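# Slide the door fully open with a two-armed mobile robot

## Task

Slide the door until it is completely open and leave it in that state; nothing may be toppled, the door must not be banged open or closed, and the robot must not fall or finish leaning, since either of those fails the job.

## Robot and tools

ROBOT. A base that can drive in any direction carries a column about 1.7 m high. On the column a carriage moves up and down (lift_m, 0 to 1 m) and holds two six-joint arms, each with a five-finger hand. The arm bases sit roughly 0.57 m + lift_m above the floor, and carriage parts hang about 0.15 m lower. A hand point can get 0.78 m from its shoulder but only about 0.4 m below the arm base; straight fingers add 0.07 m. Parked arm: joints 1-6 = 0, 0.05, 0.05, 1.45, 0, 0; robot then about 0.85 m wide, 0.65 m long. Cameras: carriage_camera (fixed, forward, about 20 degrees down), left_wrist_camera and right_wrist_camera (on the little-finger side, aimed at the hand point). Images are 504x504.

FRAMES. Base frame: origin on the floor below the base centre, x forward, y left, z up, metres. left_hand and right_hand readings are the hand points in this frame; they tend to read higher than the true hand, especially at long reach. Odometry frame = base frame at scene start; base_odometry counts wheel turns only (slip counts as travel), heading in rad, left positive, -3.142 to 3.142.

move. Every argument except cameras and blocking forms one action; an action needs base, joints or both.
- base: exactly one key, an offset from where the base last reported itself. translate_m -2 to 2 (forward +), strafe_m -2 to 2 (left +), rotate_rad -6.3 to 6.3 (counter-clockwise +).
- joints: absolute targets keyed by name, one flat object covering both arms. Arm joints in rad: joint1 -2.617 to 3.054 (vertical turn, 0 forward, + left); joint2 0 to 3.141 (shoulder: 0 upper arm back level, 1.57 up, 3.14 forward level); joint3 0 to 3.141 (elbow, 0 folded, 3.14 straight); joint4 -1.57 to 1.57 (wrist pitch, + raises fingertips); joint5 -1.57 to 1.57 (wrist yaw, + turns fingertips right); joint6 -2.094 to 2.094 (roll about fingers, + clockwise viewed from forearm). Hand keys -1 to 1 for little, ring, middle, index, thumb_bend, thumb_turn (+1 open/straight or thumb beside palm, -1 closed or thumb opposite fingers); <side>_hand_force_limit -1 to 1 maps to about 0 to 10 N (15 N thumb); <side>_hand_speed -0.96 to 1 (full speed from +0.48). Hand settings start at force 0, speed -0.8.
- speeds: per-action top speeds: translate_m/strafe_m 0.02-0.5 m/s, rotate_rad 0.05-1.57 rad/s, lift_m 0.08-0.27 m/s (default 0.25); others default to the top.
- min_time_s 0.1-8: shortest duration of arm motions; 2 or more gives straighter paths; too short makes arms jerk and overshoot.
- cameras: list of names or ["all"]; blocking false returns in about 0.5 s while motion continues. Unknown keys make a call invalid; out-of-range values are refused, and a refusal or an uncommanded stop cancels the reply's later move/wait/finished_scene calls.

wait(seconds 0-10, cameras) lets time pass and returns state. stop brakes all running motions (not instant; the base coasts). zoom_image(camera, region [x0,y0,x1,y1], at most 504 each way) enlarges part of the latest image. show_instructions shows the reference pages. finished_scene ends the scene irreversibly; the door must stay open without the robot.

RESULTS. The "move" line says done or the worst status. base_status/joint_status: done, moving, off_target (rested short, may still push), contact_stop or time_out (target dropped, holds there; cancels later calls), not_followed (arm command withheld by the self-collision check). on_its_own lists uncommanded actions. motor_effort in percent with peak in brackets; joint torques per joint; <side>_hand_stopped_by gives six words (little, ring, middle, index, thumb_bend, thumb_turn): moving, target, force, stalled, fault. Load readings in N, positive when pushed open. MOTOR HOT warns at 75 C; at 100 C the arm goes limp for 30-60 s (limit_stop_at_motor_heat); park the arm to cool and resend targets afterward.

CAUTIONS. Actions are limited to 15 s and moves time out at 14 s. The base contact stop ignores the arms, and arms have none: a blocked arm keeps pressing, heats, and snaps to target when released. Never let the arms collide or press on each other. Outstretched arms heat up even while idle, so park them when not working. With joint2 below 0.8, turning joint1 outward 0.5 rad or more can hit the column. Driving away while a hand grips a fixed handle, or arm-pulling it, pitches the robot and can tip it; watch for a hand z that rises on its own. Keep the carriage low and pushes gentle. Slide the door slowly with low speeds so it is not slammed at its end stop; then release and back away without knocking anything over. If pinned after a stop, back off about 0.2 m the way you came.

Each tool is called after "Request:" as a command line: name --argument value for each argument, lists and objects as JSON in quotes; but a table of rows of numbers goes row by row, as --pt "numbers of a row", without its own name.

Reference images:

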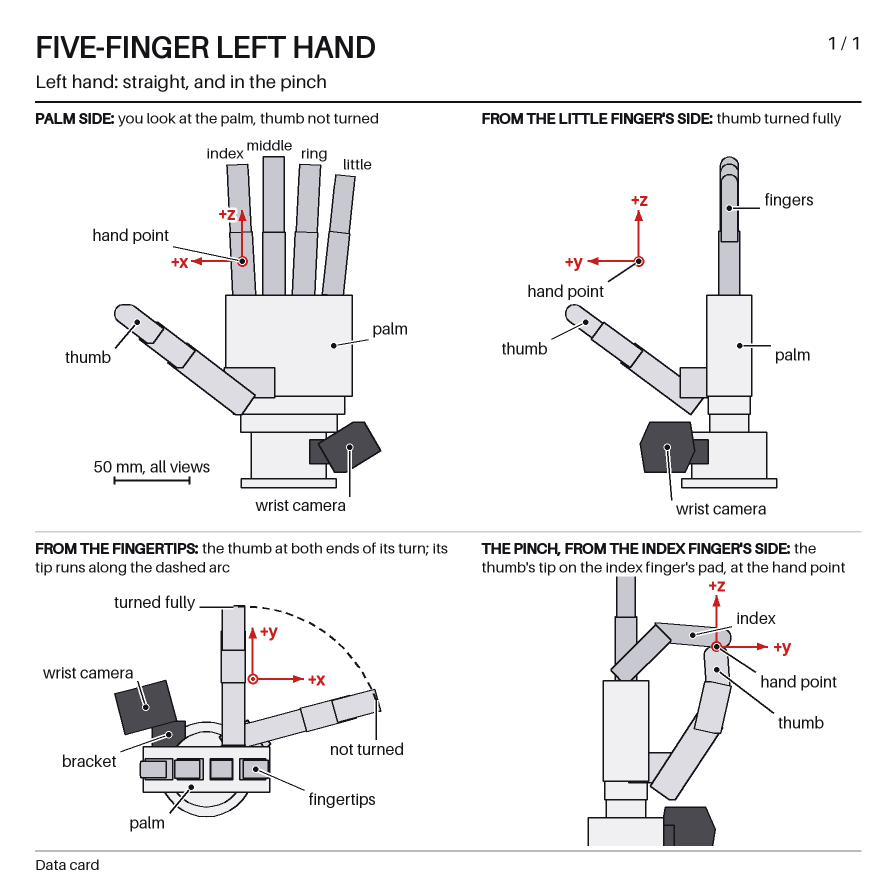

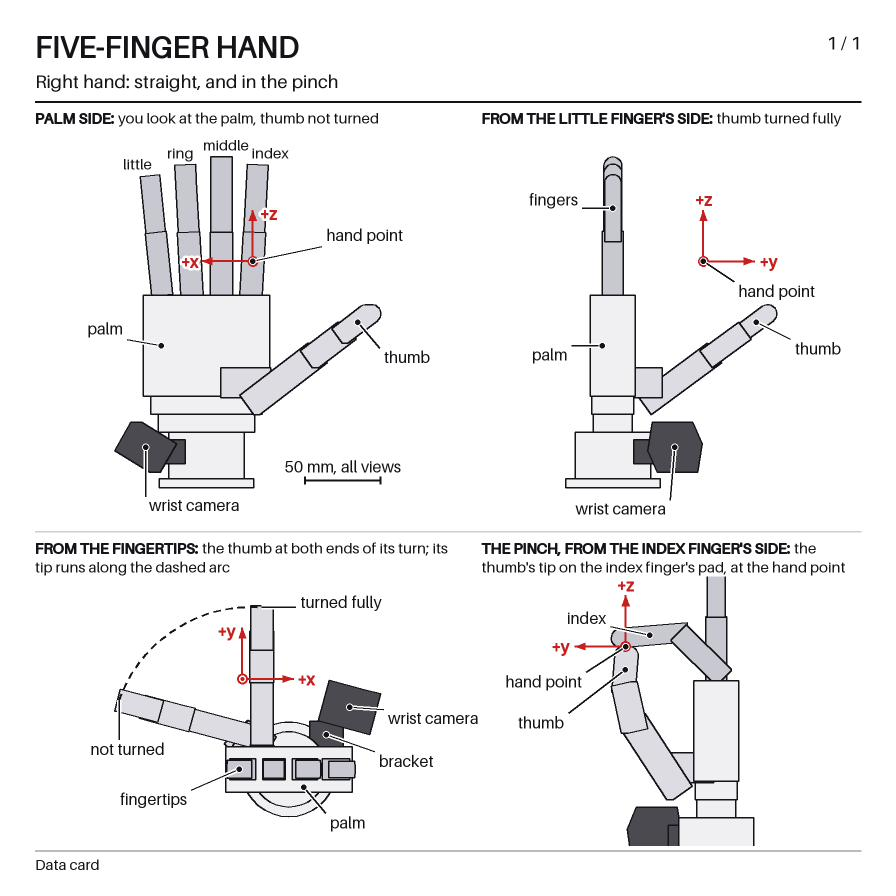

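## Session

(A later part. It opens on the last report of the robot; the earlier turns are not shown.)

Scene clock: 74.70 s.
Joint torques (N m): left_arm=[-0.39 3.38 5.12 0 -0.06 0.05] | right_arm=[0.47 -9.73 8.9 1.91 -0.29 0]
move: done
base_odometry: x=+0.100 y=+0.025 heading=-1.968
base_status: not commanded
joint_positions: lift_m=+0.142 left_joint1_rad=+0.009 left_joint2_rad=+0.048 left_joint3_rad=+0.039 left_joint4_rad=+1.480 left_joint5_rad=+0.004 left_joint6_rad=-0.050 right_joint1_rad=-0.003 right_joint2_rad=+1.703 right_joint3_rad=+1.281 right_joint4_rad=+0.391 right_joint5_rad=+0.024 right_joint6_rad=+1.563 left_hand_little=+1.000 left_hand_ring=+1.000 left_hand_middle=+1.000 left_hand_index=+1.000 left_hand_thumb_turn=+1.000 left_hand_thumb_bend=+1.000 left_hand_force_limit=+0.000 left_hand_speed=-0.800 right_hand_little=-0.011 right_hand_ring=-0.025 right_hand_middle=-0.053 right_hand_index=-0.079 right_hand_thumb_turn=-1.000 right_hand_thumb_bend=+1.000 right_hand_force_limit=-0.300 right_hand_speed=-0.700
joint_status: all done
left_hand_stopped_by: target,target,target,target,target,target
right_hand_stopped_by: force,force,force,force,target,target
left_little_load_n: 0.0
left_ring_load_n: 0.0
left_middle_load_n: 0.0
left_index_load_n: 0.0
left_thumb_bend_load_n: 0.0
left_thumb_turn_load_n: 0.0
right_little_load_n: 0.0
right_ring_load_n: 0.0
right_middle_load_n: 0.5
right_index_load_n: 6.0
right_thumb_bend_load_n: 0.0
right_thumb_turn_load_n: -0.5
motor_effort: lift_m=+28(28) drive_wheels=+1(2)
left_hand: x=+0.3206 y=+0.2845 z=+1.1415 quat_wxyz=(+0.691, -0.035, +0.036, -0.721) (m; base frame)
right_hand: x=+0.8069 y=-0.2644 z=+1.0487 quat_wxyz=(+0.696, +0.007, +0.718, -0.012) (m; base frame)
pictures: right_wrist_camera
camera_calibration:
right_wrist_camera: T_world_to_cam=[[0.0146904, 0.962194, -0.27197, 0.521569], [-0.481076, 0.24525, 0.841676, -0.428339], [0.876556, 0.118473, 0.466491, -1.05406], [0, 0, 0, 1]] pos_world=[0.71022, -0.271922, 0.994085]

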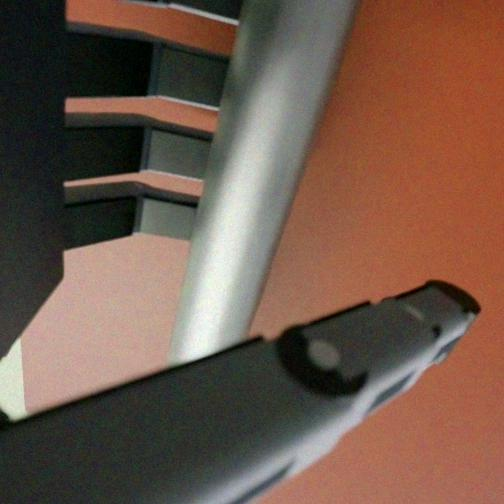

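Request:
move --joints '{"right_hand_speed": -0.8, "right_hand_thumb_bend": -0.3}' --cameras '["right_wrist_camera"]'

Request:
move --base '{"strafe_m": 0.08}' --speeds '{"strafe_m": 0.04}' --cameras '["carriage_camera", "right_wrist_camera"]'

Scene clock: 80.33 s.
Joint torques (N m): left_arm=[-0.4 3.44 5.12 0 -0.05 0.06] | right_arm=[0.49 -9.74 8.91 1.91 -0.3 0]
move: off_target
base_odometry: x=+0.100 y=+0.025 heading=-1.968
base_status: not commanded
joint_positions: lift_m=+0.142 left_joint1_rad=+0.009 left_joint2_rad=+0.048 left_joint3_rad=+0.039 left_joint4_rad=+1.480 left_joint5_rad=+0.004 left_joint6_rad=-0.050 right_joint1_rad=-0.003 right_joint2_rad=+1.703 right_joint3_rad=+1.281 right_joint4_rad=+0.391 right_joint5_rad=+0.024 right_joint6_rad=+1.563 left_hand_little=+1.000 left_hand_ring=+1.000 left_hand_middle=+1.000 left_hand_index=+1.000 left_hand_thumb_turn=+1.000 left_hand_thumb_bend=+1.000 left_hand_force_limit=+0.000 left_hand_speed=-0.800 right_hand_little=-0.011 right_hand_ring=-0.025 right_hand_middle=-0.053 right_hand_index=-0.079 right_hand_thumb_turn=-1.000 right_hand_thumb_bend=+0.281 right_hand_force_limit=-0.300 right_hand_speed=-0.800
joint_status: right_hand_thumb_bend off_target (ended at +0.281, target -0.300); the others done
left_hand_stopped_by: target,target,target,target,target,target
right_hand_stopped_by: force,force,force,force,force,target
left_little_load_n: 0.0
left_ring_load_n: 0.0
left_middle_load_n: 0.0
left_index_load_n: 0.0
left_thumb_bend_load_n: 0.0
left_thumb_turn_load_n: 0.0
right_little_load_n: 0.0
right_ring_load_n: 0.0
right_middle_load_n: 1.0
right_index_load_n: 6.5
right_thumb_bend_load_n: 5.5
right_thumb_turn_load_n: 0.0
motor_effort: lift_m=+28(28) drive_wheels=+1(2)
left_hand: x=+0.3206 y=+0.2845 z=+1.1415 quat_wxyz=(+0.691, -0.035, +0.036, -0.721) (m; base frame)
right_hand: x=+0.8069 y=-0.2644 z=+1.0487 quat_wxyz=(+0.696, +0.007, +0.718, -0.012) (m; base frame)
pictures: right_wrist_camera
camera_calibration:
right_wrist_camera: T_world_to_cam=[[0.0146453, 0.962285, -0.271647, 0.52121], [-0.481136, 0.244939, 0.841732, -0.428462], [0.876524, 0.118372, 0.466577, -1.05417], [0, 0, 0, 1]] pos_world=[0.71022, -0.271822, 0.994086]

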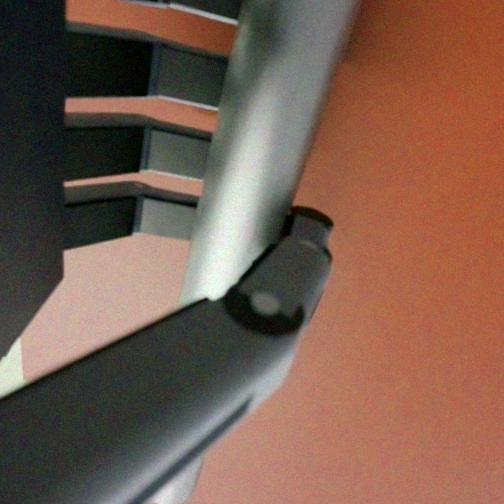

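Scene clock: 82.83 s.
Joint torques (N m): left_arm=[-0.4 3.4 5.16 0.01 -0.07 0.05] | right_arm=[4.45 -10 8.9 1.87 -1.93 -0.02]
move: done
base_odometry: x=+0.174 y=-0.007 heading=-1.969
base_status: done
joint_positions: lift_m=+0.142 left_joint1_rad=+0.009 left_joint2_rad=+0.048 left_joint3_rad=+0.039 left_joint4_rad=+1.480 left_joint5_rad=+0.004 left_joint6_rad=-0.050 right_joint1_rad=-0.056 right_joint2_rad=+1.705 right_joint3_rad=+1.281 right_joint4_rad=+0.396 right_joint5_rad=+0.184 right_joint6_rad=+1.565 left_hand_little=+1.000 left_hand_ring=+1.000 left_hand_middle=+1.000 left_hand_index=+1.000 left_hand_thumb_turn=+1.000 left_hand_thumb_bend=+1.000 left_hand_force_limit=+0.000 left_hand_speed=-0.800 right_hand_little=-0.011 right_hand_ring=-0.024 right_hand_middle=-0.053 right_hand_index=-0.079 right_hand_thumb_turn=-1.000 right_hand_thumb_bend=+0.279 right_hand_force_limit=-0.300 right_hand_speed=-0.800
joint_status: not commanded
left_hand_stopped_by: target,target,target,target,target,target
right_hand_stopped_by: force,force,force,force,force,target
left_little_load_n: 0.0
left_ring_load_n: 0.0
left_middle_load_n: 0.0
left_index_load_n: 0.0
left_thumb_bend_load_n: 0.0
left_thumb_turn_load_n: 0.0
right_little_load_n: 2.5
right_ring_load_n: 1.5
right_middle_load_n: 1.0
right_index_load_n: 3.0
right_thumb_bend_load_n: 0.0
right_thumb_turn_load_n: 0.0
motor_effort: lift_m=+28(28) drive_wheels=+3(9)
left_hand: x=+0.3206 y=+0.2845 z=+1.1415 quat_wxyz=(+0.691, -0.035, +0.036, -0.721) (m; base frame)
right_hand: x=+0.8141 y=-0.3268 z=+1.0485 quat_wxyz=(+0.692, +0.082, +0.712, -0.087) (m; base frame)
pictures: carriage_camera, right_wrist_camera
camera_calibration:
carriage_camera: T_world_to_cam=[[-0.0204343, -0.998684, 0.0470455, -0.050752], [-0.340837, -0.037278, -0.939383, 1.09383], [0.9399, -0.0352304, -0.339626, 0.252222], [0, 0, 0, 1]] pos_world=[0.134717, -0.00102343, 1.11558]
right_wrist_camera: T_world_to_cam=[[0.217828, 0.936755, -0.273937, 0.409744], [-0.420453, 0.343364, 0.839834, -0.424852], [0.880778, -0.0677613, 0.468656, -1.11946], [0, 0, 0, 1]] pos_world=[0.71811, -0.313806, 0.993689]

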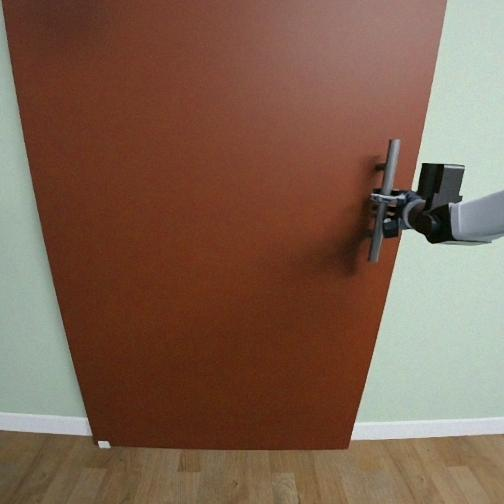

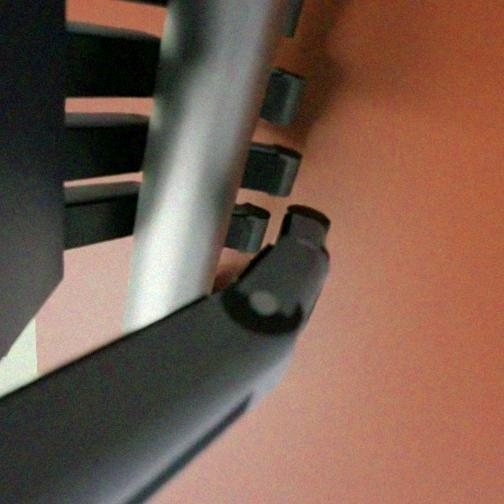

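Request:
move --base '{"strafe_m": 0.05}' --speeds '{"strafe_m": 0.03}' --joints '{"right_joint5_rad": -0.25}' --cameras '["carriage_camera", "right_wrist_camera"]'

Scene clock: 87.13 s.
Joint torques (N m): left_arm=[-0.46 3.37 5.14 0 -0.06 0.04] | right_arm=[7.09 -10.76 8.57 1.79 -2.86 -0.02]
move: off_target
base_odometry: x=+0.219 y=-0.026 heading=-1.969
base_status: done
joint_positions: lift_m=+0.142 left_joint1_rad=+0.009 left_joint2_rad=+0.048 left_joint3_rad=+0.039 left_joint4_rad=+1.480 left_joint5_rad=+0.004 left_joint6_rad=-0.050 right_joint1_rad=-0.091 right_joint2_rad=+1.712 right_joint3_rad=+1.285 right_joint4_rad=+0.403 right_joint5_rad=+0.026 right_joint6_rad=+1.565 left_hand_little=+1.000 left_hand_ring=+1.000 left_hand_middle=+1.000 left_hand_index=+1.000 left_hand_thumb_turn=+1.000 left_hand_thumb_bend=+1.000 left_hand_force_limit=+0.000 left_hand_speed=-0.800 right_hand_little=-0.011 right_hand_ring=-0.024 right_hand_middle=-0.053 right_hand_index=-0.079 right_hand_thumb_turn=-1.000 right_hand_thumb_bend=+0.279 right_hand_force_limit=-0.300 right_hand_speed=-0.800
joint_status: right_joint5_rad off_target (ended at +0.025, target -0.250)
left_hand_stopped_by: target,target,target,target,target,target
right_hand_stopped_by: force,force,force,force,force,target
left_little_load_n: 0.0
left_ring_load_n: 0.0
left_middle_load_n: 0.0
left_index_load_n: 0.0
left_thumb_bend_load_n: 0.0
left_thumb_turn_load_n: 0.5
right_little_load_n: 3.0
right_ring_load_n: 2.5
right_middle_load_n: 1.5
right_index_load_n: 3.5
right_thumb_bend_load_n: 0.0
right_thumb_turn_load_n: -0.5
motor_effort: lift_m=+28(28) drive_wheels=+4(12)
left_hand: x=+0.3205 y=+0.2845 z=+1.1416 quat_wxyz=(+0.691, -0.035, +0.035, -0.721) (m; base frame)
right_hand: x=+0.8116 y=-0.3153 z=+1.0485 quat_wxyz=(+0.697, +0.039, +0.715, -0.043) (m; base frame)
pictures: carriage_camera, right_wrist_camera
camera_calibration:
carriage_camera: T_world_to_cam=[[-0.0204343, -0.998684, 0.0470455, -0.050752], [-0.340837, -0.037278, -0.939383, 1.09383], [0.9399, -0.0352304, -0.339626, 0.252222], [0, 0, 0, 1]] pos_world=[0.134717, -0.00102343, 1.11558]
right_wrist_camera: T_world_to_cam=[[0.102069, 0.957497, -0.26978, 0.495689], [-0.462293, 0.285789, 0.83941, -0.41353], [0.880833, 0.0390394, 0.471815, -1.08615], [0, 0, 0, 1]] pos_world=[0.714952, -0.314036, 0.993311]

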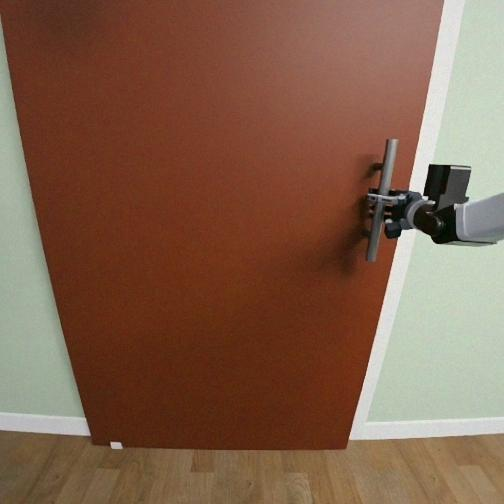

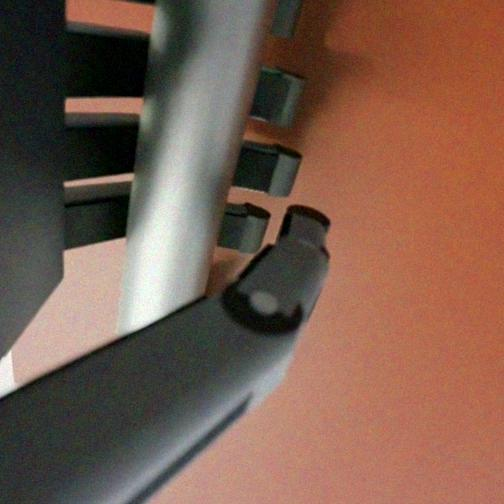

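Request:
move --base '{"strafe_m": 0.35}' --speeds '{"strafe_m": 0.07}' --cameras '["carriage_camera", "right_wrist_camera"]'

Scene clock: 93.77 s.
Joint torques (N m): left_arm=[-0.38 3.38 5.15 0 -0.07 0.05] | right_arm=[6.37 -11.15 8.49 1.74 -2.51 -0.02]
move: done
base_odometry: x=+0.542 y=-0.162 heading=-1.969
base_status: done
joint_positions: lift_m=+0.142 left_joint1_rad=+0.009 left_joint2_rad=+0.048 left_joint3_rad=+0.039 left_joint4_rad=+1.480 left_joint5_rad=+0.004 left_joint6_rad=-0.050 right_joint1_rad=-0.080 right_joint2_rad=+1.716 right_joint3_rad=+1.286 right_joint4_rad=+0.409 right_joint5_rad=-0.009 right_joint6_rad=+1.565 left_hand_little=+1.000 left_hand_ring=+1.000 left_hand_middle=+1.000 left_hand_index=+1.000 left_hand_thumb_turn=+1.000 left_hand_thumb_bend=+1.000 left_hand_force_limit=+0.000 left_hand_speed=-0.800 right_hand_little=-0.011 right_hand_ring=-0.024 right_hand_middle=-0.053 right_hand_index=-0.079 right_hand_thumb_turn=-1.000 right_hand_thumb_bend=+0.279 right_hand_force_limit=-0.300 right_hand_speed=-0.800
joint_status: not commanded
left_hand_stopped_by: target,target,target,target,target,target
right_hand_stopped_by: force,force,force,force,force,target
left_little_load_n: 0.0
left_ring_load_n: 0.0
left_middle_load_n: 0.0
left_index_load_n: 0.0
left_thumb_bend_load_n: 0.0
left_thumb_turn_load_n: 0.0
right_little_load_n: 2.5
right_ring_load_n: 2.0
right_middle_load_n: 1.0
right_index_load_n: 2.5
right_thumb_bend_load_n: 0.0
right_thumb_turn_load_n: -0.5
on_its_own: right_joint5_rad moved -0.035 toward your old target -0.250
motor_effort: lift_m=+28(28) drive_wheels=+3(13)
left_hand: x=+0.3205 y=+0.2845 z=+1.1416 quat_wxyz=(+0.691, -0.035, +0.035, -0.721) (m; base frame)
right_hand: x=+0.8108 y=-0.3020 z=+1.0485 quat_wxyz=(+0.699, +0.023, +0.714, -0.026) (m; base frame)
pictures: carriage_camera, right_wrist_camera
camera_calibration:
carriage_camera: T_world_to_cam=[[-0.0204343, -0.998684, 0.0470455, -0.050752], [-0.340837, -0.037278, -0.939383, 1.09383], [0.9399, -0.0352304, -0.339626, 0.252222], [0, 0, 0, 1]] pos_world=[0.134717, -0.00102343, 1.11558]
right_wrist_camera: T_world_to_cam=[[0.058886, 0.961345, -0.268975, 0.518408], [-0.47718, 0.263773, 0.838286, -0.41107], [0.87683, 0.0789861, 0.474267, -1.07321], [0, 0, 0, 1]] pos_world=[0.714343, -0.305171, 0.993022]

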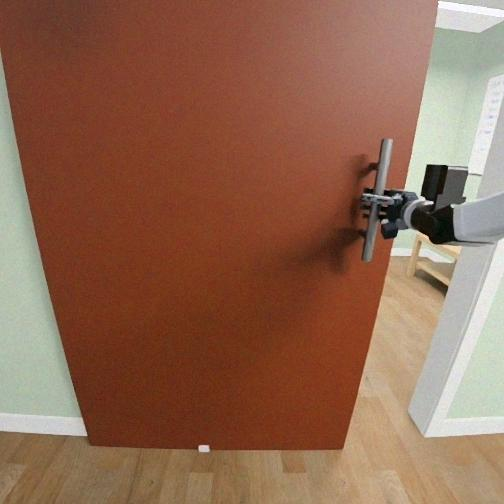

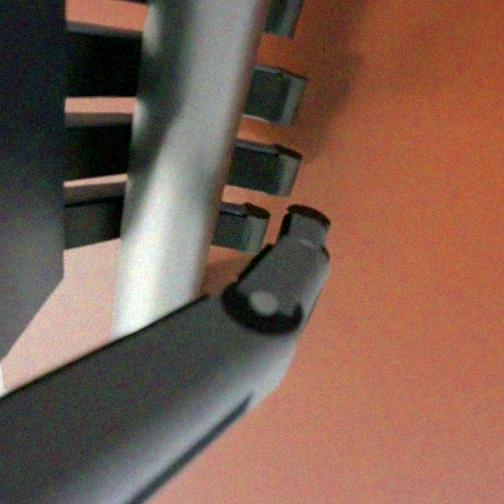

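Request:
move --base '{"strafe_m": 0.33}' --speeds '{"strafe_m": 0.07}' --cameras '["carriage_camera", "left_wrist_camera"]'

Scene clock: 100.13 s.
Joint torques (N m): left_arm=[-0.4 3.38 5.14 0.01 -0.07 0.05] | right_arm=[5.2 -11.7 8.09 1.73 -2.05 0.01]
move: done
base_odometry: x=+0.846 y=-0.290 heading=-1.969
base_status: done
joint_positions: lift_m=+0.142 left_joint1_rad=+0.009 left_joint2_rad=+0.048 left_joint3_rad=+0.039 left_joint4_rad=+1.480 left_joint5_rad=+0.004 left_joint6_rad=-0.050 right_joint1_rad=-0.065 right_joint2_rad=+1.721 right_joint3_rad=+1.290 right_joint4_rad=+0.409 right_joint5_rad=-0.055 right_joint6_rad=+1.562 left_hand_little=+1.000 left_hand_ring=+1.000 left_hand_middle=+1.000 left_hand_index=+1.000 left_hand_thumb_turn=+1.000 left_hand_thumb_bend=+1.000 left_hand_force_limit=+0.000 left_hand_speed=-0.800 right_hand_little=-0.011 right_hand_ring=-0.024 right_hand_middle=-0.053 right_hand_index=-0.080 right_hand_thumb_turn=-1.000 right_hand_thumb_bend=+0.279 right_hand_force_limit=-0.300 right_hand_speed=-0.800
joint_status: not commanded
left_hand_stopped_by: target,target,target,target,target,target
right_hand_stopped_by: force,force,force,force,force,target
left_little_load_n: 0.0
left_ring_load_n: 0.0
left_middle_load_n: 0.0
left_index_load_n: 0.0
left_thumb_bend_load_n: 0.0
left_thumb_turn_load_n: 0.0
right_little_load_n: 3.0
right_ring_load_n: 1.5
right_middle_load_n: 0.5
right_index_load_n: 0.5
right_thumb_bend_load_n: 0.0
right_thumb_turn_load_n: 0.0
on_its_own: right_joint5_rad moved -0.045 toward your old target -0.250
motor_effort: lift_m=+28(28) drive_wheels=+3(13)
left_hand: x=+0.3205 y=+0.2845 z=+1.1416 quat_wxyz=(+0.691, -0.035, +0.035, -0.721) (m; base frame)
right_hand: x=+0.8095 y=-0.2850 z=+1.0477 quat_wxyz=(+0.699, +0.001, +0.715, -0.006) (m; base frame)
pictures: carriage_camera, left_wrist_camera
camera_calibration:
carriage_camera: T_world_to_cam=[[-0.0204343, -0.998684, 0.0470455, -0.050752], [-0.340837, -0.037278, -0.939383, 1.09383], [0.9399, -0.0352304, -0.339626, 0.252222], [0, 0, 0, 1]] pos_world=[0.134717, -0.00102343, 1.11558]
left_wrist_camera: T_world_to_cam=[[-0.953273, -0.287979, 0.0913179, 0.283633], [0.196463, -0.820542, -0.536762, 0.782694], [0.229507, -0.49374, 0.838777, -0.774214], [0, 0, 0, 1]] pos_world=[0.294297, 0.341652, 1.04361]

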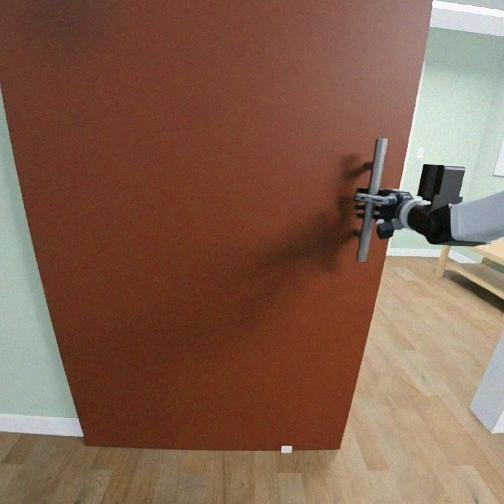

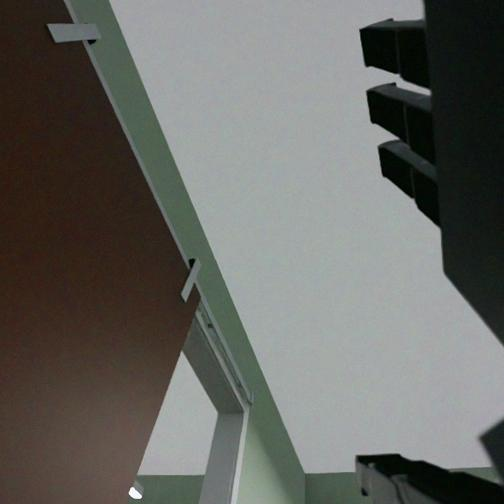

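Request:
move --base '{"strafe_m": 0.1}' --speeds '{"strafe_m": 0.05}' --cameras '["carriage_camera"]'

Request:
move --base '{"strafe_m": 0.04}' --speeds '{"strafe_m": 0.03}' --cameras '["carriage_camera"]'

Scene clock: 104.17 s.
Joint torques (N m): left_arm=[-0.43 3.4 5.09 0 -0.07 0.05] | right_arm=[5.5 -11.69 8.09 1.74 -2.04 0.01]
move: done
base_odometry: x=+0.938 y=-0.329 heading=-1.970
base_status: done
joint_positions: lift_m=+0.142 left_joint1_rad=+0.009 left_joint2_rad=+0.048 left_joint3_rad=+0.039 left_joint4_rad=+1.480 left_joint5_rad=+0.004 left_joint6_rad=-0.050 right_joint1_rad=-0.069 right_joint2_rad=+1.721 right_joint3_rad=+1.290 right_joint4_rad=+0.409 right_joint5_rad=-0.056 right_joint6_rad=+1.562 left_hand_little=+1.000 left_hand_ring=+1.000 left_hand_middle=+1.000 left_hand_index=+1.000 left_hand_thumb_turn=+1.000 left_hand_thumb_bend=+1.000 left_hand_force_limit=+0.000 left_hand_speed=-0.800 right_hand_little=-0.011 right_hand_ring=-0.025 right_hand_middle=-0.053 right_hand_index=-0.080 right_hand_thumb_turn=-1.000 right_hand_thumb_bend=+0.279 right_hand_force_limit=-0.300 right_hand_speed=-0.800
joint_status: not commanded
left_hand_stopped_by: target,target,target,target,target,target
right_hand_stopped_by: force,force,force,force,force,target
left_little_load_n: 0.0
left_ring_load_n: 0.0
left_middle_load_n: 0.0
left_index_load_n: 0.0
left_thumb_bend_load_n: 0.0
left_thumb_turn_load_n: 0.0
right_little_load_n: 2.5
right_ring_load_n: 1.0
right_middle_load_n: 0.0
right_index_load_n: 0.5
right_thumb_bend_load_n: 0.0
right_thumb_turn_load_n: 0.0
motor_effort: lift_m=+28(28) drive_wheels=+2(13)
left_hand: x=+0.3206 y=+0.2845 z=+1.1415 quat_wxyz=(+0.691, -0.035, +0.036, -0.721) (m; base frame)
right_hand: x=+0.8095 y=-0.2869 z=+1.0476 quat_wxyz=(+0.699, +0.002, +0.715, -0.007) (m; base frame)
pictures: carriage_camera
camera_calibration:
carriage_camera: T_world_to_cam=[[-0.0204343, -0.998684, 0.0470455, -0.050752], [-0.340837, -0.037278, -0.939383, 1.09383], [0.9399, -0.0352304, -0.339626, 0.252222], [0, 0, 0, 1]] pos_world=[0.134717, -0.00102343, 1.11558]

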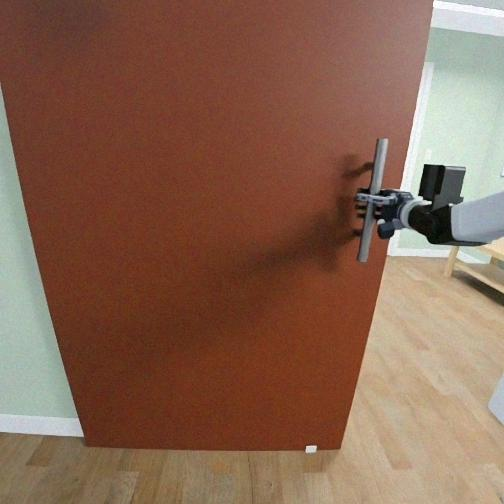

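Scene clock: 106.00 s.
Joint torques (N m): left_arm=[-0.38 3.44 5.12 0 -0.06 0.06] | right_arm=[5.61 -11.67 8.09 1.74 -2.1 0.01]
move: done
base_odometry: x=+0.975 y=-0.345 heading=-1.970
base_status: done
joint_positions: lift_m=+0.142 left_joint1_rad=+0.009 left_joint2_rad=+0.048 left_joint3_rad=+0.039 left_joint4_rad=+1.480 left_joint5_rad=+0.004 left_joint6_rad=-0.050 right_joint1_rad=-0.071 right_joint2_rad=+1.721 right_joint3_rad=+1.290 right_joint4_rad=+0.409 right_joint5_rad=-0.050 right_joint6_rad=+1.562 left_hand_little=+1.000 left_hand_ring=+1.000 left_hand_middle=+1.000 left_hand_index=+1.000 left_hand_thumb_turn=+1.000 left_hand_thumb_bend=+1.000 left_hand_force_limit=+0.000 left_hand_speed=-0.800 right_hand_little=-0.011 right_hand_ring=-0.025 right_hand_middle=-0.053 right_hand_index=-0.080 right_hand_thumb_turn=-1.000 right_hand_thumb_bend=+0.279 right_hand_force_limit=-0.300 right_hand_speed=-0.800
joint_status: not commanded
left_hand_stopped_by: target,target,target,target,target,target
right_hand_stopped_by: force,force,force,force,force,target
left_little_load_n: 0.0
left_ring_load_n: 0.0
left_middle_load_n: 0.0
left_index_load_n: 0.0
left_thumb_bend_load_n: 0.0
left_thumb_turn_load_n: 0.0
right_little_load_n: 1.5
right_ring_load_n: 0.5
right_middle_load_n: 0.0
right_index_load_n: 0.5
right_thumb_bend_load_n: 0.0
right_thumb_turn_load_n: 0.0
motor_effort: lift_m=+28(28) drive_wheels=+3(12)
left_hand: x=+0.3205 y=+0.2845 z=+1.1416 quat_wxyz=(+0.691, -0.035, +0.035, -0.721) (m; base frame)
right_hand: x=+0.8099 y=-0.2891 z=+1.0476 quat_wxyz=(+0.699, +0.005, +0.715, -0.010) (m; base frame)
pictures: carriage_camera
camera_calibration:
carriage_camera: T_world_to_cam=[[-0.0204343, -0.998684, 0.0470455, -0.050752], [-0.340837, -0.037278, -0.939383, 1.09383], [0.9399, -0.0352304, -0.339626, 0.252222], [0, 0, 0, 1]] pos_world=[0.134717, -0.00102343, 1.11558]

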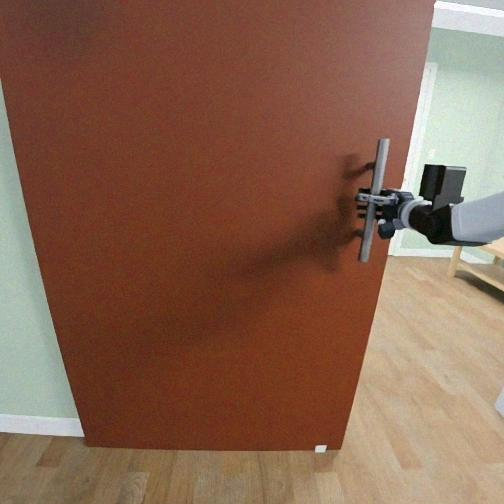

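Request:
move --base '{"strafe_m": 0.05}' --speeds '{"strafe_m": 0.03}' --cameras '["carriage_camera"]'

Request:
move --base '{"strafe_m": 0.04}' --speeds '{"strafe_m": 0.03}' --cameras '["carriage_camera"]'

Scene clock: 108.87 s.
Joint torques (N m): left_arm=[-0.42 3.43 5.18 0.01 -0.05 0.05] | right_arm=[5.7 -11.69 8.09 1.74 -2.07 0.01]
move: done
base_odometry: x=+1.021 y=-0.365 heading=-1.970
base_status: done
joint_positions: lift_m=+0.142 left_joint1_rad=+0.009 left_joint2_rad=+0.048 left_joint3_rad=+0.039 left_joint4_rad=+1.480 left_joint5_rad=+0.004 left_joint6_rad=-0.050 right_joint1_rad=-0.072 right_joint2_rad=+1.721 right_joint3_rad=+1.290 right_joint4_rad=+0.408 right_joint5_rad=-0.052 right_joint6_rad=+1.561 left_hand_little=+1.000 left_hand_ring=+1.000 left_hand_middle=+1.000 left_hand_index=+1.000 left_hand_thumb_turn=+1.000 left_hand_thumb_bend=+1.000 left_hand_force_limit=+0.000 left_hand_speed=-0.800 right_hand_little=-0.011 right_hand_ring=-0.025 right_hand_middle=-0.053 right_hand_index=-0.080 right_hand_thumb_turn=-1.000 right_hand_thumb_bend=+0.279 right_hand_force_limit=-0.300 right_hand_speed=-0.800
joint_status: not commanded
left_hand_stopped_by: target,target,target,target,target,target
right_hand_stopped_by: force,force,force,force,force,target
left_little_load_n: 0.0
left_ring_load_n: 0.0
left_middle_load_n: 0.0
left_index_load_n: 0.0
left_thumb_bend_load_n: 0.0
left_thumb_turn_load_n: 0.0
right_little_load_n: 2.0
right_ring_load_n: 0.0
right_middle_load_n: 0.0
right_index_load_n: 0.5
right_thumb_bend_load_n: 0.0
right_thumb_turn_load_n: 0.0
motor_effort: lift_m=+28(28) drive_wheels=+3(13)
left_hand: x=+0.3205 y=+0.2845 z=+1.1416 quat_wxyz=(+0.691, -0.035, +0.035, -0.721) (m; base frame)
right_hand: x=+0.8098 y=-0.2889 z=+1.0474 quat_wxyz=(+0.699, +0.004, +0.715, -0.010) (m; base frame)
pictures: carriage_camera
camera_calibration:
carriage_camera: T_world_to_cam=[[-0.0204343, -0.998684, 0.0470455, -0.050752], [-0.340837, -0.037278, -0.939383, 1.09383], [0.9399, -0.0352304, -0.339626, 0.252222], [0, 0, 0, 1]] pos_world=[0.134717, -0.00102343, 1.11558]

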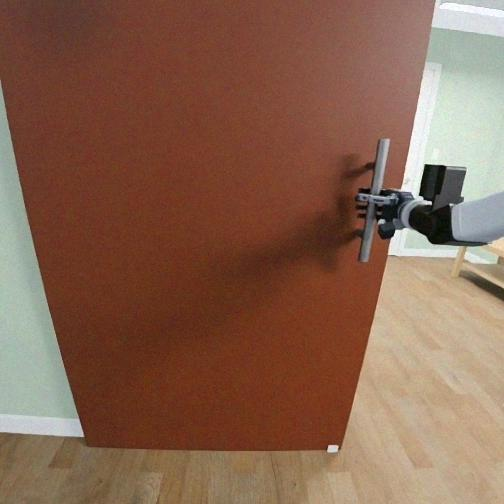

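Scene clock: 110.70 s.
Joint torques (N m): left_arm=[-0.43 3.38 5.18 0.01 -0.06 0.04] | right_arm=[6.9 -11.69 8.1 1.74 -2.94 0.02]
move: done
base_odometry: x=+1.057 y=-0.381 heading=-1.971
base_status: done
joint_positions: lift_m=+0.142 left_joint1_rad=+0.009 left_joint2_rad=+0.048 left_joint3_rad=+0.039 left_joint4_rad=+1.480 left_joint5_rad=+0.004 left_joint6_rad=-0.050 right_joint1_rad=-0.088 right_joint2_rad=+1.721 right_joint3_rad=+1.290 right_joint4_rad=+0.409 right_joint5_rad=+0.033 right_joint6_rad=+1.561 left_hand_little=+1.000 left_hand_ring=+1.000 left_hand_middle=+1.000 left_hand_index=+1.000 left_hand_thumb_turn=+1.000 left_hand_thumb_bend=+1.000 left_hand_force_limit=+0.000 left_hand_speed=-0.800 right_hand_little=-0.011 right_hand_ring=-0.025 right_hand_middle=-0.053 right_hand_index=-0.080 right_hand_thumb_turn=-1.000 right_hand_thumb_bend=+0.279 right_hand_force_limit=-0.300 right_hand_speed=-0.800
joint_status: not commanded
left_hand_stopped_by: target,target,target,target,target,target
right_hand_stopped_by: force,force,force,force,force,target
left_little_load_n: 0.0
left_ring_load_n: 0.0
left_middle_load_n: 0.0
left_index_load_n: 0.0
left_thumb_bend_load_n: 0.0
left_thumb_turn_load_n: 0.0
right_little_load_n: 1.5
right_ring_load_n: 0.5
right_middle_load_n: 0.5
right_index_load_n: 2.0
right_thumb_bend_load_n: 0.0
right_thumb_turn_load_n: -0.5
motor_effort: lift_m=+28(28) drive_wheels=+4(12)
left_hand: x=+0.3205 y=+0.2845 z=+1.1416 quat_wxyz=(+0.691, -0.035, +0.035, -0.721) (m; base frame)
right_hand: x=+0.8140 y=-0.3151 z=+1.0475 quat_wxyz=(+0.698, +0.040, +0.714, -0.046) (m; base frame)
pictures: carriage_camera
camera_calibration:
carriage_camera: T_world_to_cam=[[-0.0204343, -0.998684, 0.0470455, -0.050752], [-0.340837, -0.037278, -0.939383, 1.09383], [0.9399, -0.0352304, -0.339626, 0.252222], [0, 0, 0, 1]] pos_world=[0.134717, -0.00102343, 1.11558]

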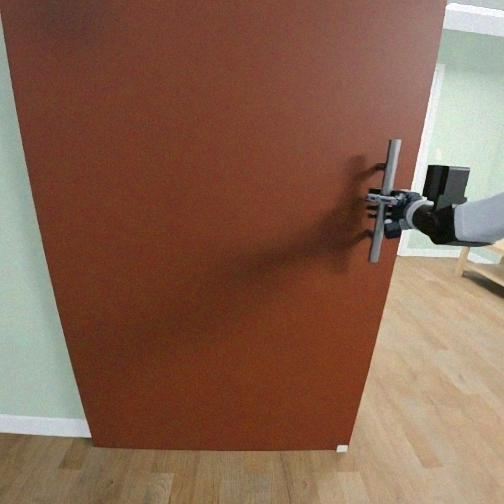

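Request:
move --base '{"strafe_m": 0.03}' --speeds '{"strafe_m": 0.03}' --cameras '["carriage_camera", "left_wrist_camera"]'

Request:
zoom_image --camera "carriage_camera" --region '[280, 380, 400, 500]'

Scene clock: 113.07 s.
Joint torques (N m): left_arm=[-0.36 3.4 5.16 0.02 -0.06 0.06] | right_arm=[8.85 -12.51 7.39 1.7 -3.64 0.01]
move: done
base_odometry: x=+1.085 y=-0.392 heading=-1.971
base_status: done
joint_positions: lift_m=+0.142 left_joint1_rad=+0.009 left_joint2_rad=+0.048 left_joint3_rad=+0.039 left_joint4_rad=+1.480 left_joint5_rad=+0.004 left_joint6_rad=-0.050 right_joint1_rad=-0.113 right_joint2_rad=+1.729 right_joint3_rad=+1.297 right_joint4_rad=+0.412 right_joint5_rad=+0.101 right_joint6_rad=+1.562 left_hand_little=+1.000 left_hand_ring=+1.000 left_hand_middle=+1.000 left_hand_index=+1.000 left_hand_thumb_turn=+1.000 left_hand_thumb_bend=+1.000 left_hand_force_limit=+0.000 left_hand_speed=-0.800 right_hand_little=-0.011 right_hand_ring=-0.024 right_hand_middle=-0.053 right_hand_index=-0.079 right_hand_thumb_turn=-1.000 right_hand_thumb_bend=+0.279 right_hand_force_limit=-0.300 right_hand_speed=-0.800
joint_status: not commanded
left_hand_stopped_by: target,target,target,target,target,target
right_hand_stopped_by: force,force,force,force,force,target
left_little_load_n: 0.0
left_ring_load_n: 0.0
left_middle_load_n: 0.0
left_index_load_n: 0.0
left_thumb_bend_load_n: 0.0
left_thumb_turn_load_n: 0.0
right_little_load_n: 2.0
right_ring_load_n: 1.0
right_middle_load_n: 1.0
right_index_load_n: 3.5
right_thumb_bend_load_n: 0.0
right_thumb_turn_load_n: 0.0
motor_effort: lift_m=+28(28) drive_wheels=+6(15)
left_hand: x=+0.3205 y=+0.2845 z=+1.1416 quat_wxyz=(+0.691, -0.035, +0.035, -0.721) (m; base frame)
right_hand: x=+0.8174 y=-0.3440 z=+1.0481 quat_wxyz=(+0.696, +0.073, +0.710, -0.079) (m; base frame)
pictures: carriage_camera, left_wrist_camera
camera_calibration:
carriage_camera: T_world_to_cam=[[-0.0204343, -0.998684, 0.0470455, -0.050752], [-0.340837, -0.037278, -0.939383, 1.09383], [0.9399, -0.0352304, -0.339626, 0.252222], [0, 0, 0, 1]] pos_world=[0.134717, -0.00102343, 1.11558]
left_wrist_camera: T_world_to_cam=[[-0.953273, -0.287979, 0.0913179, 0.283633], [0.196463, -0.820542, -0.536762, 0.782694], [0.229507, -0.49374, 0.838777, -0.774214], [0, 0, 0, 1]] pos_world=[0.294297, 0.341652, 1.04361]

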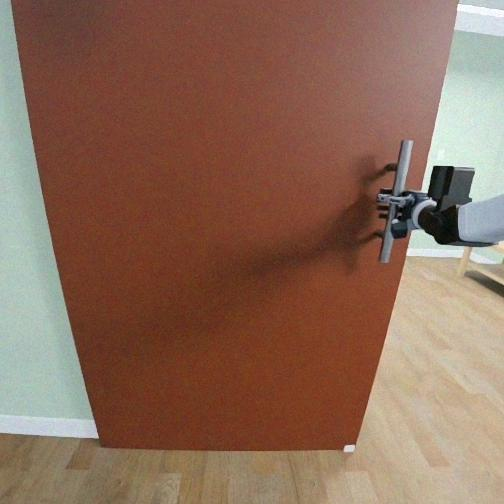

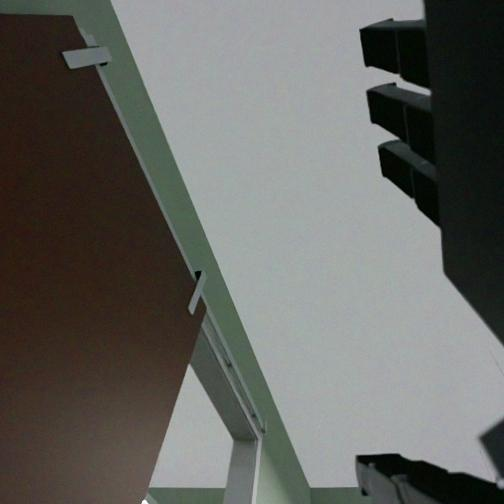

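Scaled by 4.200 from the camera's 504x504 image, which has a finer 720x720 frame.

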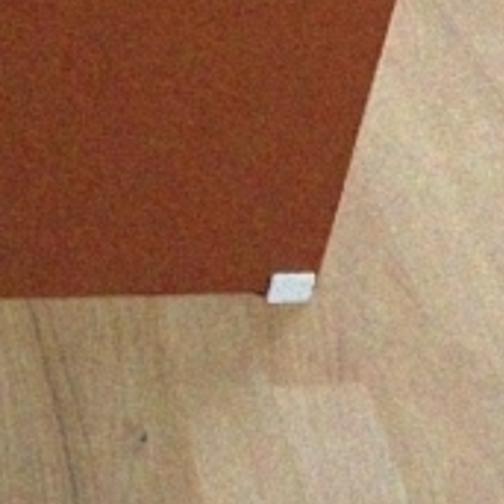

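Request:
move --joints '{"right_hand_speed": -0.3, "right_hand_thumb_bend": 1, "right_hand_index": 0.05, "right_hand_middle": 0.05, "right_hand_ring": 0.05, "right_hand_little": 0.05}'

Request:
move --joints '{"right_hand_thumb_turn": 1}' --base '{"strafe_m": -0.09}' --speeds '{"strafe_m": 0.04}' --cameras '["carriage_camera", "right_wrist_camera"]'

Scene clock: 115.80 s.
Joint torques (N m): left_arm=[-0.44 3.44 5.16 0.01 -0.07 0.07] | right_arm=[8.85 -12.49 7.39 1.72 -3.58 0.1]
move: done
base_odometry: x=+1.085 y=-0.392 heading=-1.971
base_status: not commanded
joint_positions: lift_m=+0.142 left_joint1_rad=+0.009 left_joint2_rad=+0.048 left_joint3_rad=+0.039 left_joint4_rad=+1.480 left_joint5_rad=+0.004 left_joint6_rad=-0.050 right_joint1_rad=-0.113 right_joint2_rad=+1.729 right_joint3_rad=+1.297 right_joint4_rad=+0.411 right_joint5_rad=+0.096 right_joint6_rad=+1.552 left_hand_little=+1.000 left_hand_ring=+1.000 left_hand_middle=+1.000 left_hand_index=+1.000 left_hand_thumb_turn=+1.000 left_hand_thumb_bend=+1.000 left_hand_force_limit=+0.000 left_hand_speed=-0.800 right_hand_little=+0.051 right_hand_ring=+0.050 right_hand_middle=+0.050 right_hand_index=+0.050 right_hand_thumb_turn=-1.000 right_hand_thumb_bend=+1.000 right_hand_force_limit=-0.300 right_hand_speed=-0.300
joint_status: all done
left_hand_stopped_by: target,target,target,target,target,target
right_hand_stopped_by: force,target,target,target,target,target
left_little_load_n: 0.0
left_ring_load_n: 0.0
left_middle_load_n: 0.0
left_index_load_n: 0.0
left_thumb_bend_load_n: 0.0
left_thumb_turn_load_n: 0.0
right_little_load_n: 2.5
right_ring_load_n: 1.0
right_middle_load_n: 0.0
right_index_load_n: 0.5
right_thumb_bend_load_n: 0.0
right_thumb_turn_load_n: 0.0
motor_effort: lift_m=+28(28) drive_wheels=+6(6)
left_hand: x=+0.3206 y=+0.2845 z=+1.1415 quat_wxyz=(+0.691, -0.035, +0.036, -0.721) (m; base frame)
right_hand: x=+0.8174 y=-0.3425 z=+1.0470 quat_wxyz=(+0.695, +0.067, +0.711, -0.080) (m; base frame)
pictures: none

Scene clock: 118.53 s.
Joint torques (N m): left_arm=[-0.46 3.43 5.09 0.01 -0.06 0.06] | right_arm=[3.58 -12.46 7.38 1.71 -1.23 0.13]
move: done
base_odometry: x=+1.002 y=-0.357 heading=-1.971
base_status: done
joint_positions: lift_m=+0.142 left_joint1_rad=+0.009 left_joint2_rad=+0.048 left_joint3_rad=+0.039 left_joint4_rad=+1.480 left_joint5_rad=+0.004 left_joint6_rad=-0.050 right_joint1_rad=-0.043 right_joint2_rad=+1.729 right_joint3_rad=+1.297 right_joint4_rad=+0.410 right_joint5_rad=-0.135 right_joint6_rad=+1.548 left_hand_little=+1.000 left_hand_ring=+1.000 left_hand_middle=+1.000 left_hand_index=+1.000 left_hand_thumb_turn=+1.000 left_hand_thumb_bend=+1.000 left_hand_force_limit=+0.000 left_hand_speed=-0.800 right_hand_little=+0.050 right_hand_ring=+0.050 right_hand_middle=+0.050 right_hand_index=+0.050 right_hand_thumb_turn=+1.000 right_hand_thumb_bend=+1.000 right_hand_force_limit=-0.300 right_hand_speed=-0.300
joint_status: all done
left_hand_stopped_by: target,target,target,target,target,target
right_hand_stopped_by: force,target,target,target,target,target
left_little_load_n: 0.0
left_ring_load_n: 0.0
left_middle_load_n: 0.0
left_index_load_n: 0.0
left_thumb_bend_load_n: 0.0
left_thumb_turn_load_n: 0.0
right_little_load_n: 1.5
right_ring_load_n: 0.0
right_middle_load_n: 0.0
right_index_load_n: 0.0
right_thumb_bend_load_n: 0.0
right_thumb_turn_load_n: -0.5
on_its_own: right_joint5_rad moved -0.231 toward your old target -0.250
motor_effort: lift_m=+28(28) drive_wheels=+6(9)
left_hand: x=+0.3206 y=+0.2845 z=+1.1415 quat_wxyz=(+0.691, -0.035, +0.036, -0.721) (m; base frame)
right_hand: x=+0.8047 y=-0.2566 z=+1.0470 quat_wxyz=(+0.699, -0.040, +0.713, +0.025) (m; base frame)
pictures: carriage_camera, right_wrist_camera
camera_calibration:
carriage_camera: T_world_to_cam=[[-0.0204343, -0.998684, 0.0470455, -0.050752], [-0.340837, -0.037278, -0.939383, 1.09383], [0.9399, -0.0352304, -0.339626, 0.252222], [0, 0, 0, 1]] pos_world=[0.134717, -0.00102343, 1.11558]
right_wrist_camera: T_world_to_cam=[[-0.0968465, 0.954233, -0.282949, 0.612751], [-0.515159, 0.195184, 0.834575, -0.407862], [0.851606, 0.226589, 0.472679, -1.01087], [0, 0, 0, 1]] pos_world=[0.710089, -0.276047, 0.991584]

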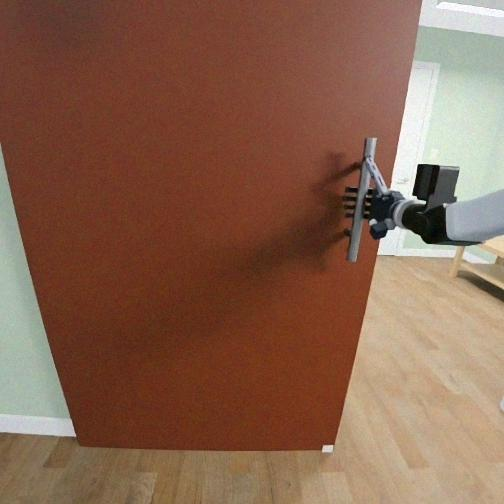

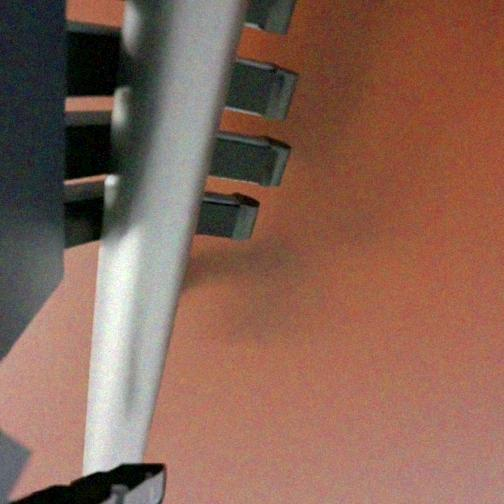

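Request:
move --joints '{"right_joint5_rad": 0.0}' --base '{"strafe_m": -0.03}' --speeds '{"strafe_m": 0.04}' --cameras '["carriage_camera", "right_wrist_camera"]'

Scene clock: 120.70 s.
Joint torques (N m): left_arm=[-0.39 3.44 5.16 0.01 -0.06 0.05] | right_arm=[0.44 -12.49 7.38 1.82 0.05 0.04]
move: done
base_odometry: x=+0.975 y=-0.345 heading=-1.971
base_status: done
joint_positions: lift_m=+0.142 left_joint1_rad=+0.009 left_joint2_rad=+0.048 left_joint3_rad=+0.039 left_joint4_rad=+1.480 left_joint5_rad=+0.004 left_joint6_rad=-0.050 right_joint1_rad=-0.003 right_joint2_rad=+1.729 right_joint3_rad=+1.297 right_joint4_rad=+0.400 right_joint5_rad=-0.010 right_joint6_rad=+1.558 left_hand_little=+1.000 left_hand_ring=+1.000 left_hand_middle=+1.000 left_hand_index=+1.000 left_hand_thumb_turn=+1.000 left_hand_thumb_bend=+1.000 left_hand_force_limit=+0.000 left_hand_speed=-0.800 right_hand_little=+0.050 right_hand_ring=+0.050 right_hand_middle=+0.050 right_hand_index=+0.050 right_hand_thumb_turn=+1.000 right_hand_thumb_bend=+1.000 right_hand_force_limit=-0.300 right_hand_speed=-0.300
joint_status: all done
left_hand_stopped_by: target,target,target,target,target,target
right_hand_stopped_by: force,target,target,target,target,target
left_little_load_n: 0.0
left_ring_load_n: 0.0
left_middle_load_n: -0.5
left_index_load_n: 0.0
left_thumb_bend_load_n: 0.0
left_thumb_turn_load_n: 0.0
right_little_load_n: 0.0
right_ring_load_n: 0.0
right_middle_load_n: 0.0
right_index_load_n: 0.0
right_thumb_bend_load_n: 0.0
right_thumb_turn_load_n: 0.0
motor_effort: lift_m=+28(28) drive_wheels=+8(12)
left_hand: x=+0.3206 y=+0.2845 z=+1.1415 quat_wxyz=(+0.691, -0.035, +0.036, -0.721) (m; base frame)
right_hand: x=+0.8113 y=-0.2575 z=+1.0446 quat_wxyz=(+0.696, -0.007, +0.718, -0.002) (m; base frame)
pictures: carriage_camera, right_wrist_camera
camera_calibration:
carriage_camera: T_world_to_cam=[[-0.0204343, -0.998684, 0.0470455, -0.050752], [-0.340837, -0.037278, -0.939383, 1.09383], [0.9399, -0.0352304, -0.339626, 0.252222], [0, 0, 0, 1]] pos_world=[0.134717, -0.00102343, 1.11558]
right_wrist_camera: T_world_to_cam=[[-0.0185179, 0.960937, -0.276148, 0.544693], [-0.487915, 0.232391, 0.841388, -0.421942], [0.872695, 0.150317, 0.464552, -1.04345], [0, 0, 0, 1]] pos_world=[0.714825, -0.268512, 0.990168]

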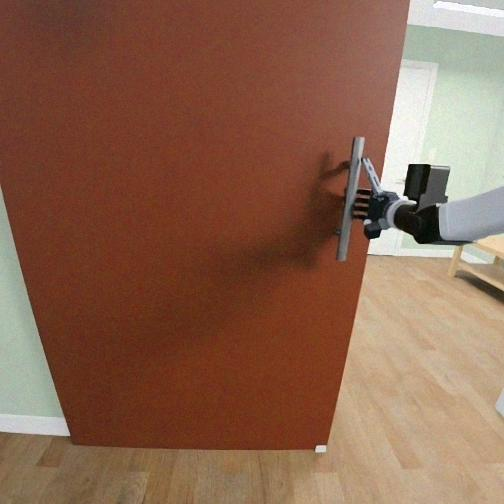

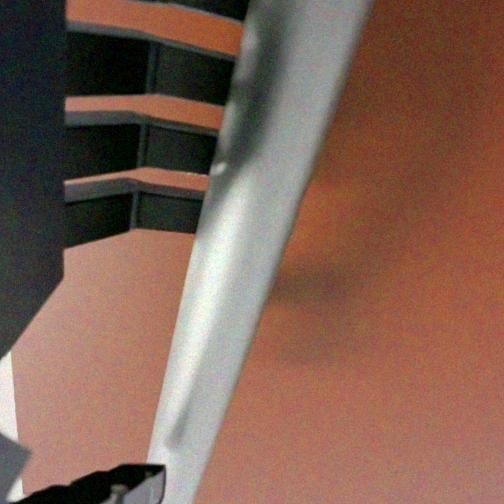

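Request:
move --base '{"strafe_m": -0.065}' --speeds '{"strafe_m": 0.04}' --cameras '["carriage_camera", "right_wrist_camera"]'

Request:
zoom_image --camera "carriage_camera" --region '[260, 380, 380, 500]'

Scene clock: 123.47 s.
Joint torques (N m): left_arm=[-0.36 3.4 5.16 0.01 -0.06 0.05] | right_arm=[0.25 -12.48 7.39 1.84 0.03 0.04]
move: done
base_odometry: x=+0.915 y=-0.320 heading=-1.970
base_status: done
joint_positions: lift_m=+0.142 left_joint1_rad=+0.009 left_joint2_rad=+0.048 left_joint3_rad=+0.039 left_joint4_rad=+1.480 left_joint5_rad=+0.004 left_joint6_rad=-0.050 right_joint1_rad=-0.001 right_joint2_rad=+1.729 right_joint3_rad=+1.297 right_joint4_rad=+0.398 right_joint5_rad=-0.008 right_joint6_rad=+1.558 left_hand_little=+1.000 left_hand_ring=+1.000 left_hand_middle=+1.000 left_hand_index=+1.000 left_hand_thumb_turn=+1.000 left_hand_thumb_bend=+1.000 left_hand_force_limit=+0.000 left_hand_speed=-0.800 right_hand_little=+0.050 right_hand_ring=+0.050 right_hand_middle=+0.050 right_hand_index=+0.050 right_hand_thumb_turn=+1.000 right_hand_thumb_bend=+1.000 right_hand_force_limit=-0.300 right_hand_speed=-0.300
joint_status: not commanded
left_hand_stopped_by: target,target,target,target,target,target
right_hand_stopped_by: force,target,target,target,target,target
left_little_load_n: 0.0
left_ring_load_n: 0.0
left_middle_load_n: 0.0
left_index_load_n: 0.0
left_thumb_bend_load_n: 0.0
left_thumb_turn_load_n: 0.0
right_little_load_n: 0.0
right_ring_load_n: 0.0
right_middle_load_n: 0.0
right_index_load_n: 0.0
right_thumb_bend_load_n: 0.0
right_thumb_turn_load_n: -0.5
motor_effort: lift_m=+28(28) drive_wheels=+2(15)
left_hand: x=+0.3206 y=+0.2845 z=+1.1415 quat_wxyz=(+0.691, -0.035, +0.036, -0.721) (m; base frame)
right_hand: x=+0.8113 y=-0.2567 z=+1.0441 quat_wxyz=(+0.695, -0.007, +0.719, -0.002) (m; base frame)
pictures: carriage_camera, right_wrist_camera
camera_calibration:
carriage_camera: T_world_to_cam=[[-0.0204343, -0.998684, 0.0470455, -0.050752], [-0.340837, -0.037278, -0.939383, 1.09383], [0.9399, -0.0352304, -0.339626, 0.252222], [0, 0, 0, 1]] pos_world=[0.134717, -0.00102343, 1.11558]
right_wrist_camera: T_world_to_cam=[[-0.0194542, 0.961031, -0.275755, 0.544141], [-0.486389, 0.231873, 0.842413, -0.424166], [0.873526, 0.150513, 0.462924, -1.04227], [0, 0, 0, 1]] pos_world=[0.714722, -0.26771, 0.989863]

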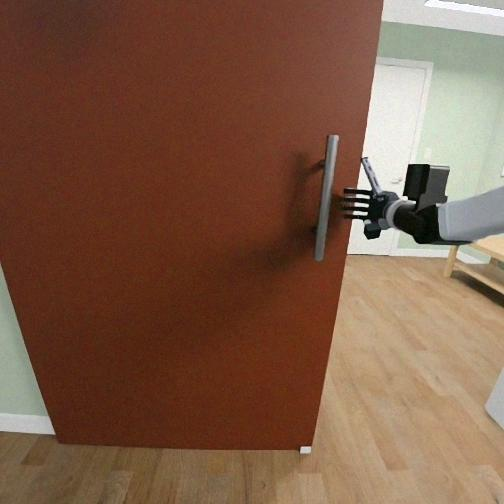

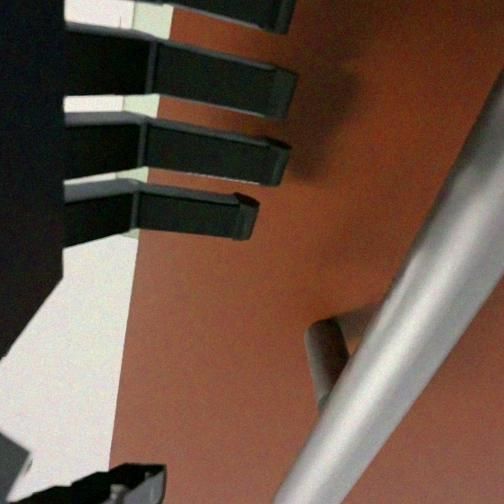

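Scaled by 4.200 from the camera's 504x504 image, which has a finer 720x720 frame.

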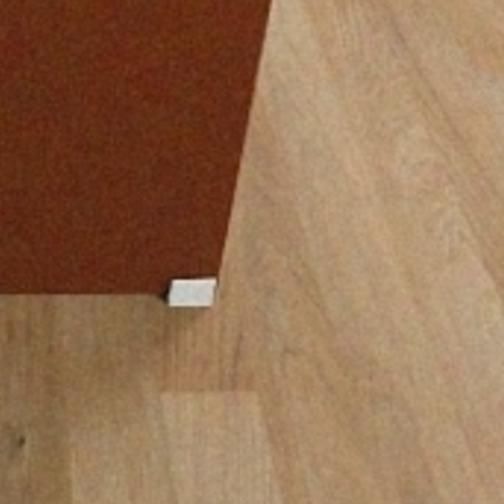

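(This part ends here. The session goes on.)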